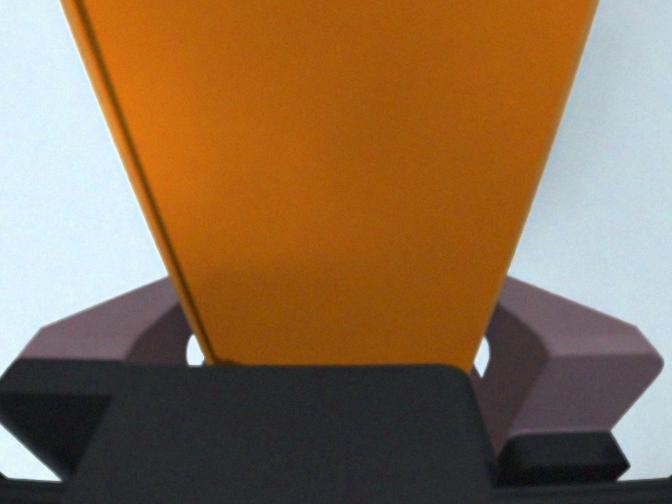

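Emit:
move:
  arm5: {"target":[1.515,0.336,0.9,0,1,0,0],"speed":0.15}
  cameras: []

Emit:
move:
  arm5: {"joints":{"joint2_rad":1.2,"joint3_rad":1.35,"joint4_rad":-1.68}}
  cameras: ["arm5_cam_wrist"]

Emit:
move:
  arm5: {"joints":{"joint1_rad":-1.69,"joint6_rad":0.14}}
  cameras: ["cam_arm5"]

Emit:
move:
  arm5: {"target":[2.422,1.294,0.9,0,-0.503,0.8643,0],"speed":0.25}
  cameras: ["cam_arm5","arm5_cam_wrist"]

Scene clock: 884.83 s.
Joint torques (N m): arm1=[0.85 -6.65 7.84 0.1 0.18 0.03] | arm2=[0.03 -9.82 7.98 0.44 -0.02 -0.2] | arm3=[0.38 -9.7 9.4 0.02 0 0.04] | arm4=[1.55 -6.89 9.69 0.12 -0.06 0.11] | arm5=[-0.73 -21.66 10.33 -0.13 -0.1 0.01] | arm6=[-0.56 -7.12 8.65 0.08 -0.02 -0.18] | arm7=[-0.26 -6.95 9.02 -0.02 0.01 0.14] | arm8=[2.26 -7.18 9.25 -0.21 -0.13 -0.09]
Heat: arm1: hottest joint3_rad 34 °C; arm2: hottest joint3_rad 38 °C; arm3: hottest joint2_rad 34 °C; arm4: hottest joint3_rad 45 °C; arm5: hottest joint3_rad 39 °C; arm6: hottest joint3_rad 38 °C; arm7: hottest joint3_rad 43 °C; arm8: hottest joint3_rad 33 °C.
move: arm5 off_target
Joint velocities: within noise
arm1.joint_positions: joint1_rad=-1.521 joint2_rad=+1.199 joint3_rad=+1.360 joint4_rad=-1.673 joint5_rad=+0.004 joint6_rad=+0.214 gripper_m=+0.08990
arm1.joint_status: not commanded
arm1.hand: x=-2.2775 y=-0.9177 z=+1.0926 quat_wxyz=(-0.023, -0.881, -0.471, +0.025) (m; scene frame)
arm1.hand_target: x=-2.2790 y=-0.9137 z=+1.0883 quat_wxyz=(-0.016, -0.884, -0.468, +0.019) (m; scene frame)
arm1.hand_status: not commanded
arm2.joint_positions: joint1_rad=-1.430 joint2_rad=+1.207 joint3_rad=+1.353 joint4_rad=-1.676 joint5_rad=+0.001 joint6_rad=-0.159 gripper_m=+0.08993
arm2.joint_status: not commanded
arm2.hand: x=-0.6852 y=-0.3299 z=+1.1162 quat_wxyz=(-0.019, +0.569, -0.822, -0.009) (m; scene frame)
arm2.hand_target: x=-0.6858 y=-0.3329 z=+1.1172 quat_wxyz=(-0.019, +0.573, -0.819, -0.009) (m; scene frame)
arm2.hand_status: not commanded
arm3, arm4, arm6: as last shown
arm5.joint_positions: joint1_rad=+0.702 joint2_rad=+2.353 joint3_rad=+2.292 joint4_rad=-1.563 joint5_rad=-0.004 joint6_rad=+0.437 gripper_m=+0.05569
arm5.joint_status: not commanded
arm5.hand: x=+1.5269 y=+0.3428 z=+0.8681 quat_wxyz=(-0.013, +1.000, +0.002, +0.027) (m; scene frame)
arm5.hand_target: x=+1.5165 y=+0.3366 z=+0.9000 quat_wxyz=(+0.000, +1.000, +0.000, +0.000) (m; scene frame)
arm5.hand_status: off_target (0.035 m and 3.4 deg from the pose sent, 0.147 m and 0.9 deg at the start)
arm7.joint_positions: joint1_rad=+2.183 joint2_rad=+1.200 joint3_rad=+1.362 joint4_rad=-1.673 joint5_rad=-0.001 joint6_rad=+0.149 gripper_m=+0.08994
arm7.joint_status: not commanded
arm7.hand: x=-0.4139 y=+0.9534 z=+1.1242 quat_wxyz=(-0.020, +0.642, -0.766, -0.024) (m; scene frame)
arm7.hand_target: x=-0.4133 y=+0.9494 z=+1.1198 quat_wxyz=(-0.015, +0.641, -0.768, -0.017) (m; scene frame)
arm7.hand_status: not commanded
arm8.joint_positions: joint1_rad=+0.392 joint2_rad=+1.196 joint3_rad=+1.354 joint4_rad=-1.676 joint5_rad=+0.002 joint6_rad=+0.147 gripper_m=+0.08992
arm8.joint_status: not commanded
arm8.hand: x=-1.7333 y=+0.3269 z=+1.0804 quat_wxyz=(-0.018, -0.822, -0.568, +0.020) (m; scene frame)
arm8.hand_target: x=-1.7308 y=+0.3273 z=+1.0774 quat_wxyz=(-0.014, -0.819, -0.573, +0.015) (m; scene frame)
arm8.hand_status: not commanded
pictures: none
No camera images: "cameras" was empty.

Scene clock: 886.57 s.
Joint torques (N m): arm1=[0.44 -6.65 7.9 0.24 0.19 0.01] | arm2=[-0.03 -9.88 7.98 0.44 -0.02 -0.2] | arm3=[0.44 -9.52 9.43 0.03 -0.01 0.05] | arm4=[1.55 -6.83 9.68 0.1 -0.06 0.11] | arm5=[-0.62 -7.65 7.34 0.14 -0.11 0] | arm6=[-0.56 -7.12 8.64 0.08 -0.02 -0.17] | arm7=[-0.5 -6.95 9.03 -0.05 0.02 0.13] | arm8=[2.67 -7 9.24 -0.27 -0.12 -0.08]
Heat: arm1: hottest joint3_rad 34 °C; arm2: hottest joint3_rad 38 °C; arm3: hottest joint2_rad 33 °C; arm4: hottest joint3_rad 45 °C; arm5: hottest joint3_rad 39 °C; arm6: hottest joint3_rad 38 °C; arm7: hottest joint3_rad 43 °C; arm8: hottest joint3_rad 33 °C.
move: arm5 done
Joint velocities: within noise
arm1, arm2, arm3, arm4, arm6, arm7, arm8: as last shown
arm5.joint_positions: joint1_rad=+0.702 joint2_rad=+1.211 joint3_rad=+1.342 joint4_rad=-1.675 joint5_rad=-0.004 joint6_rad=+0.437 gripper_m=+0.05569
arm5.joint_status: all done
arm5.hand: x=+1.8586 y=+0.4981 z=+1.1013 quat_wxyz=(+0.004, +1.000, +0.002, -0.009) (m; scene frame)
arm5.hand_target: x=+1.8602 y=+0.4984 z=+1.1079 quat_wxyz=(+0.008, +1.000, +0.000, -0.016) (m; scene frame)
arm5.hand_status: not commanded
pictures: arm5_cam_wrist
camera_calibration:
arm5_cam_wrist: T_world_to_cam=[[0.00717268, 0.999968, -0.00342983, -0.506571], [0.831309, -0.00405657, 0.555795, -2.14755], [0.555764, -0.00683779, -0.831312, 0.0100814], [0, 0, 0, 1]] pos_world=[1.78331, 0.497912, 1.20024]

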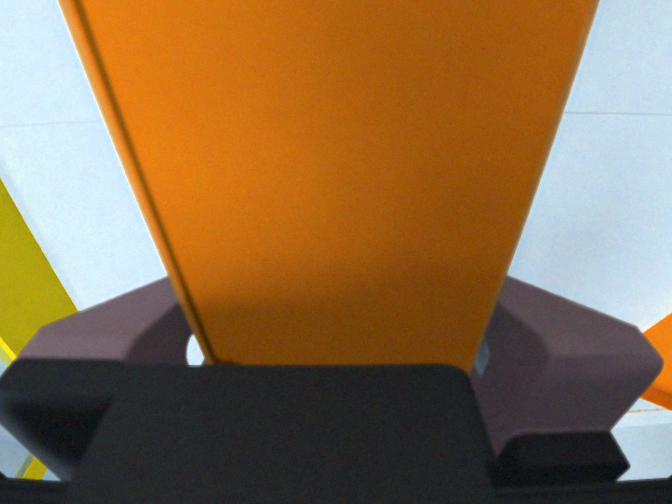

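Scene clock: 888.80 s.
Joint torques (N m): arm1=[0.79 -5.95 7.9 0.2 0.19 0.02] | arm2=[-0.03 -9.88 7.98 0.44 -0.02 -0.2] | arm3=[0.44 -9.7 9.39 0.05 -0.01 0.04] | arm4=[1.55 -6.83 9.69 0.12 -0.06 0.11] | arm5=[-0.85 -6.77 7.3 0.16 -0.16 -0.14] | arm6=[-0.56 -7 8.62 0.08 -0.02 -0.18] | arm7=[-0.32 -6.95 9.01 -0.01 0.02 0.13] | arm8=[2.32 -7.18 9.22 -0.29 -0.13 -0.08]
Heat: arm1: hottest joint3_rad 34 °C; arm2: hottest joint3_rad 38 °C; arm3: hottest joint2_rad 33 °C; arm4: hottest joint3_rad 45 °C; arm5: hottest joint3_rad 38 °C; arm6: hottest joint3_rad 38 °C; arm7: hottest joint3_rad 43 °C; arm8: hottest joint3_rad 33 °C.
move: arm5 done
Joint velocities: within noise
arm1, arm2, arm3, arm6, arm7, arm8: as last shown
arm4.joint_positions: joint1_rad=+1.800 joint2_rad=+1.206 joint3_rad=+1.357 joint4_rad=-1.675 joint5_rad=+0.012 joint6_rad=-0.381 gripper_m=+0.08991
arm4.joint_status: not commanded
arm4.hand: x=+1.3785 y=-0.4771 z=+1.0764 quat_wxyz=(-0.009, +1.000, -0.005, -0.025) (m; scene frame)
arm4.hand_target: x=+1.3801 y=-0.4834 z=+1.0756 quat_wxyz=(-0.008, +1.000, +0.000, -0.023) (m; scene frame)
arm4.hand_status: not commanded
arm5.joint_positions: joint1_rad=-1.685 joint2_rad=+1.215 joint3_rad=+1.342 joint4_rad=-1.675 joint5_rad=-0.003 joint6_rad=+0.150 gripper_m=+0.05583
arm5.joint_status: all done
arm5.hand: x=+2.2873 y=+0.9568 z=+1.1044 quat_wxyz=(-0.011, +0.499, -0.866, -0.010) (m; scene frame)
arm5.hand_target: x=+2.2878 y=+0.9539 z=+1.1123 quat_wxyz=(-0.018, +0.501, -0.865, -0.016) (m; scene frame)
arm5.hand_status: not commanded
pictures: cam_arm5

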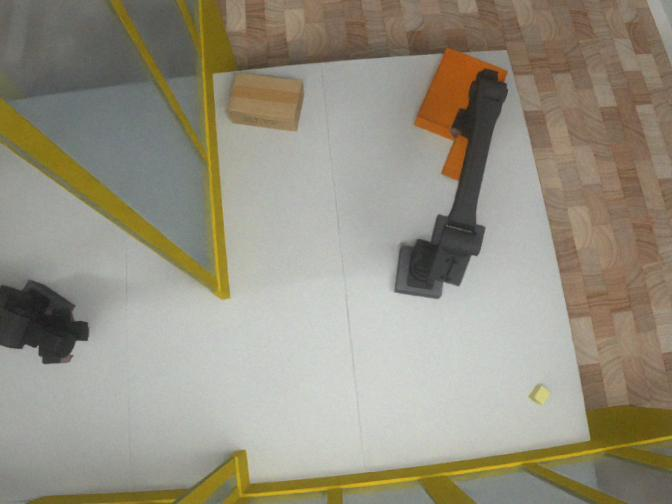

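Scene clock: 891.57 s.
Joint torques (N m): arm1=[0.97 -6.36 7.91 0.17 0.2 0.02] | arm2=[-0.03 -9.88 7.98 0.44 -0.02 -0.2] | arm3=[0.5 -9.52 9.42 -0.01 0 0.04] | arm4=[1.55 -6.83 9.69 0.12 -0.06 0.11] | arm5=[-0.56 -20.42 10.19 -0.21 -0.02 -0.17] | arm6=[-0.56 -7 8.62 0.08 -0.02 -0.17] | arm7=[-0.38 -7.06 9.07 0.01 0.01 0.14] | arm8=[2.61 -7 9.22 -0.25 -0.13 -0.08]
Heat: arm1: hottest joint3_rad 34 °C; arm2: hottest joint3_rad 38 °C; arm3: hottest joint2_rad 33 °C; arm4: hottest joint3_rad 45 °C; arm5: hottest joint3_rad 39 °C; arm6: hottest joint3_rad 38 °C; arm7: hottest joint3_rad 43 °C; arm8: hottest joint3_rad 33 °C.
move: arm5 off_target
Joint velocities: within noise
arm1, arm2, arm3, arm4, arm6, arm7, arm8: as last shown
arm5.joint_positions: joint1_rad=-1.685 joint2_rad=+2.279 joint3_rad=+2.160 joint4_rad=-1.503 joint5_rad=-0.002 joint6_rad=+0.150 gripper_m=+0.05584
arm5.joint_status: not commanded
arm5.hand: x=+2.4159 y=+1.2821 z=+0.8781 quat_wxyz=(+0.018, +0.499, -0.866, +0.013) (m; scene frame)
arm5.hand_target: x=+2.4217 y=+1.2930 z=+0.9001 quat_wxyz=(-0.001, +0.503, -0.864, +0.000) (m; scene frame)
arm5.hand_status: off_target (0.026 m and 2.6 deg from the pose sent, 0.417 m and 1.7 deg at the start)
pictures: arm5_cam_wrist, cam_arm5
camera_calibration:
arm5_cam_wrist: T_world_to_cam=[[0.859475, -0.511044, 0.0116923, -1.43035], [-0.412451, -0.679786, 0.606444, 1.34314], [-0.301971, -0.526046, -0.79504, 2.22616], [0, 0, 0, 1]] pos_world=[2.45556, 1.35314, 0.972075]

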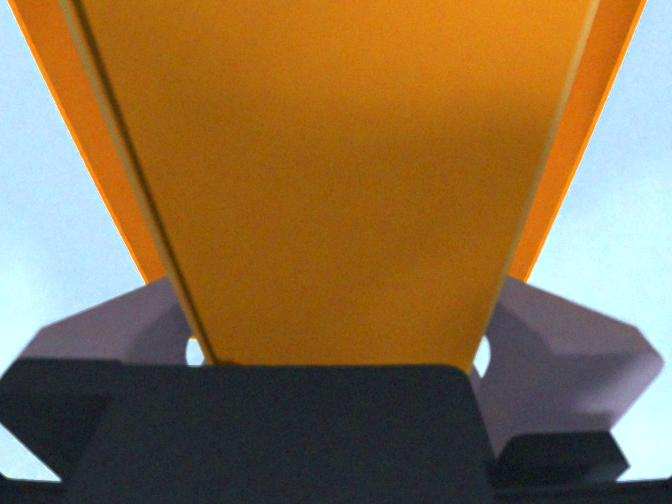

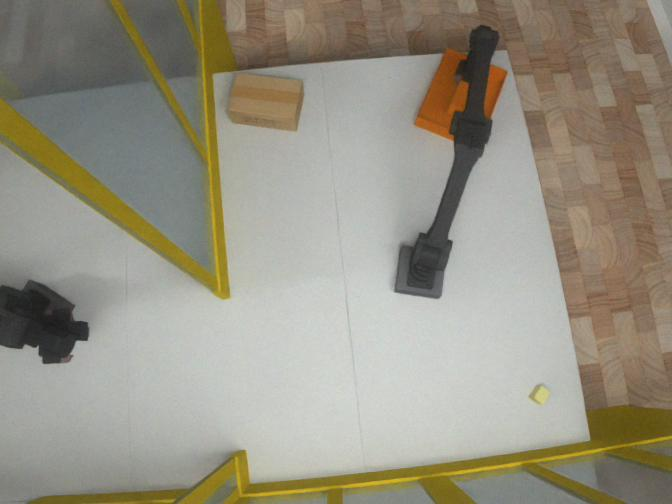

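Emit:
move:
  arm5: {"target":[2.422,1.29,0.82,0,-0.503,0.8643,0],"speed":0.12}
  cameras: ["cam_arm5","cam_arm7"]

Scene clock: 919.87 s.
Joint torques (N m): arm1=[0.73 -6.48 7.86 0.17 0.2 0.02] | arm2=[-0.03 -9.88 7.98 0.44 -0.02 -0.2] | arm3=[0.56 -9.76 9.39 0.02 -0.01 0.05] | arm4=[1.55 -6.89 9.69 0.1 -0.07 0.11] | arm5=[-1.44 -20.6 7.05 0.81 -0.07 -0.16] | arm6=[-0.56 -7.12 8.65 0.08 -0.02 -0.17] | arm7=[-0.44 -7.12 9.03 -0.02 0.02 0.14] | arm8=[2.67 -6.89 9.21 -0.21 -0.12 -0.1]
Heat: arm1: hottest joint3_rad 34 °C; arm2: hottest joint3_rad 38 °C; arm3: hottest joint2_rad 33 °C; arm4: hottest joint3_rad 46 °C; arm5: hottest joint3_rad 40 °C; arm6: hottest joint3_rad 37 °C; arm7: hottest joint3_rad 43 °C; arm8: hottest joint3_rad 33 °C.
move: arm5 off_target
Joint velocities: within noise
arm1, arm2, arm3, arm4, arm7, arm8: as last shown
arm5.joint_positions: joint1_rad=-1.685 joint2_rad=+2.316 joint3_rad=+2.050 joint4_rad=-1.341 joint5_rad=-0.002 joint6_rad=+0.149 gripper_m=+0.05584
arm5.joint_status: not commanded
arm5.hand: x=+2.4169 y=+1.2845 z=+0.8117 quat_wxyz=(+0.011, +0.500, -0.866, +0.008) (m; scene frame)
arm5.hand_target: x=+2.4220 y=+1.2898 z=+0.8200 quat_wxyz=(+0.000, +0.503, -0.864, +0.000) (m; scene frame)
arm5.hand_status: off_target (0.011 m and 1.7 deg from the pose sent, 0.059 m and 2.6 deg at the start)
arm6.joint_positions: joint1_rad=+0.198 joint2_rad=+1.218 joint3_rad=+1.348 joint4_rad=-1.676 joint5_rad=+0.001 joint6_rad=-0.411 gripper_m=+0.08988
arm6.joint_status: not commanded
arm6.hand: x=+1.1601 y=+0.4893 z=+1.1303 quat_wxyz=(-0.011, -0.005, -1.000, +0.005) (m; scene frame)
arm6.hand_target: x=+1.1567 y=+0.4912 z=+1.1366 quat_wxyz=(-0.018, +0.000, -1.000, +0.008) (m; scene frame)
arm6.hand_status: not commanded
pictures: cam_arm5, cam_arm7

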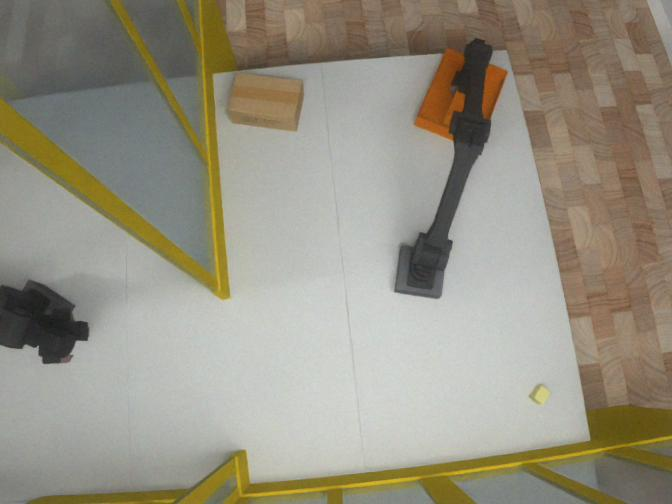

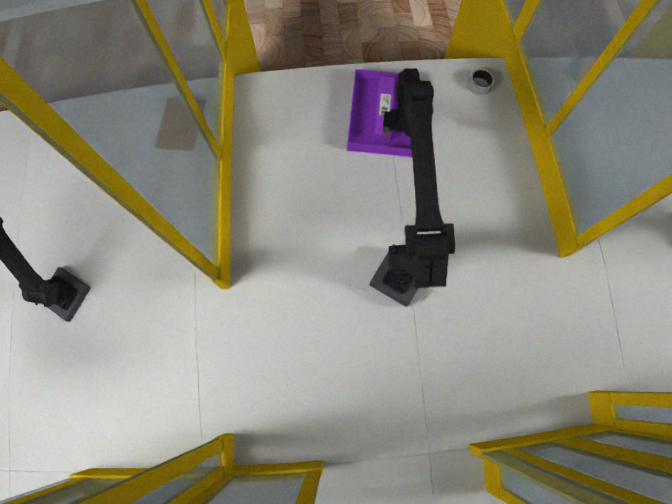

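Emit:
move:
  arm5: {"target":[2.422,1.291,0.755,0,-0.503,0.8643,0],"speed":0.08}
  arm7: {"joints":{"joint1_rad":1.5}}
  cameras: ["cam_arm7","arm5_cam_wrist"]

Emit:
zoom_image:
  camera: "cam_arm7"
  region: [320, 50, 450, 170]

Scene clock: 928.47 s.
Joint torques (N m): arm1=[0.91 -6.42 7.95 0.12 0.19 0.04] | arm2=[0.03 -9.82 7.98 0.44 -0.02 -0.2] | arm3=[0.56 -9.7 9.4 -0.01 0.01 0.04] | arm4=[1.55 -6.83 9.69 0.1 -0.06 0.11] | arm5=[-0.85 -20.95 6.42 0.8 -0.16 -0.19] | arm6=[-0.56 -7 8.64 0.06 -0.02 -0.17] | arm7=[-1.03 -7 8.99 -0.03 -0.03 0.12] | arm8=[2.14 -7 9.24 -0.21 -0.14 -0.1]
Heat: arm1: hottest joint3_rad 34 °C; arm2: hottest joint3_rad 38 °C; arm3: hottest joint2_rad 32 °C; arm4: hottest joint3_rad 46 °C; arm5: hottest joint3_rad 40 °C; arm6: hottest joint3_rad 37 °C; arm7: hottest joint3_rad 43 °C; arm8: hottest joint3_rad 33 °C.
move: arm5 done; arm7 done
Joint velocities: within noise
arm1, arm2, arm3, arm4, arm6, arm8: as last shown
arm5.joint_positions: joint1_rad=-1.685 joint2_rad=+2.372 joint3_rad=+1.997 joint4_rad=-1.216 joint5_rad=+0.000 joint6_rad=+0.149 gripper_m=+0.05584
arm5.joint_status: not commanded
arm5.hand: x=+2.4185 y=+1.2874 z=+0.7543 quat_wxyz=(+0.005, +0.500, -0.866, +0.005) (m; scene frame)
arm5.hand_target: x=+2.4220 y=+1.2910 z=+0.7552 quat_wxyz=(+0.000, +0.503, -0.864, +0.000) (m; scene frame)
arm5.hand_status: done (0.005 m and 0.9 deg from the pose sent, 0.057 m and 1.7 deg at the start)
arm7.joint_positions: joint1_rad=+1.508 joint2_rad=+1.200 joint3_rad=+1.362 joint4_rad=-1.673 joint5_rad=+0.000 joint6_rad=+0.149 gripper_m=+0.08994
arm7.joint_status: all done
arm7.hand: x=-0.2039 y=+0.8729 z=+1.1239 quat_wxyz=(-0.026, +0.352, -0.936, -0.016) (m; scene frame)
arm7.hand_target: x=-0.2043 y=+0.8681 z=+1.1195 quat_wxyz=(-0.018, +0.347, -0.938, -0.011) (m; scene frame)
arm7.hand_status: not commanded
pictures: arm5_cam_wrist, cam_arm7
camera_calibration:
arm5_cam_wrist: T_world_to_cam=[[0.860318, -0.509685, 0.00860244, -1.42995], [-0.41879, -0.697071, 0.581985, 1.47886], [-0.290632, -0.504295, -0.813154, 2.08962], [0, 0, 0, 1]] pos_world=[2.45686, 1.35583, 0.850805]

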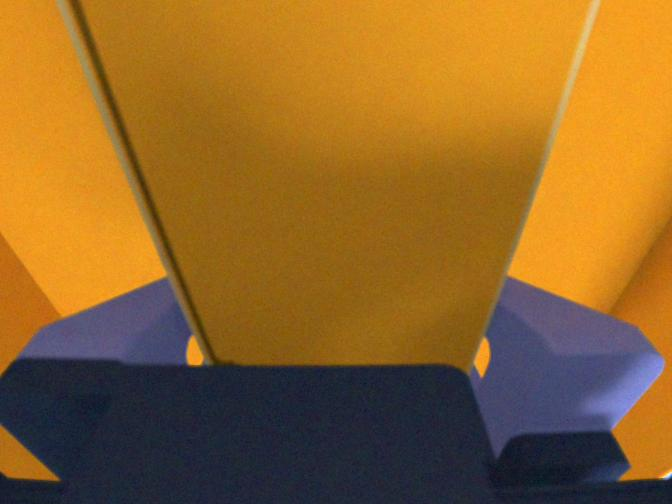

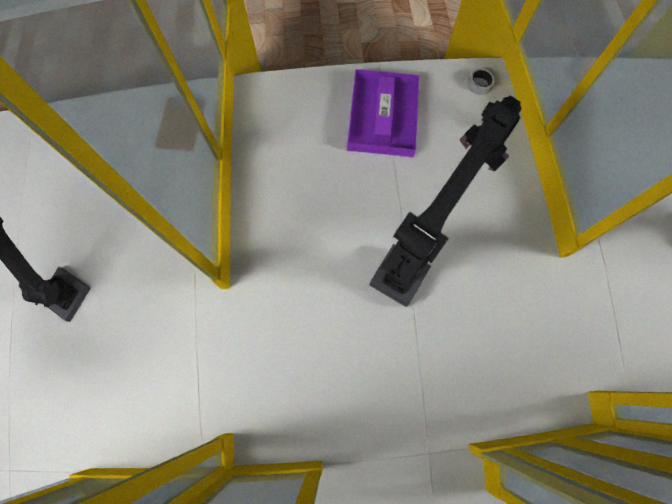

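Scaled by 3.877.

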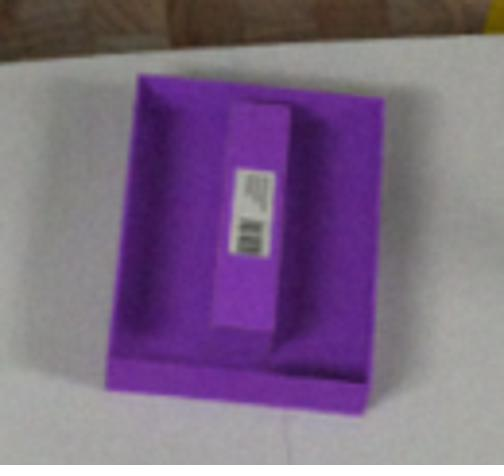

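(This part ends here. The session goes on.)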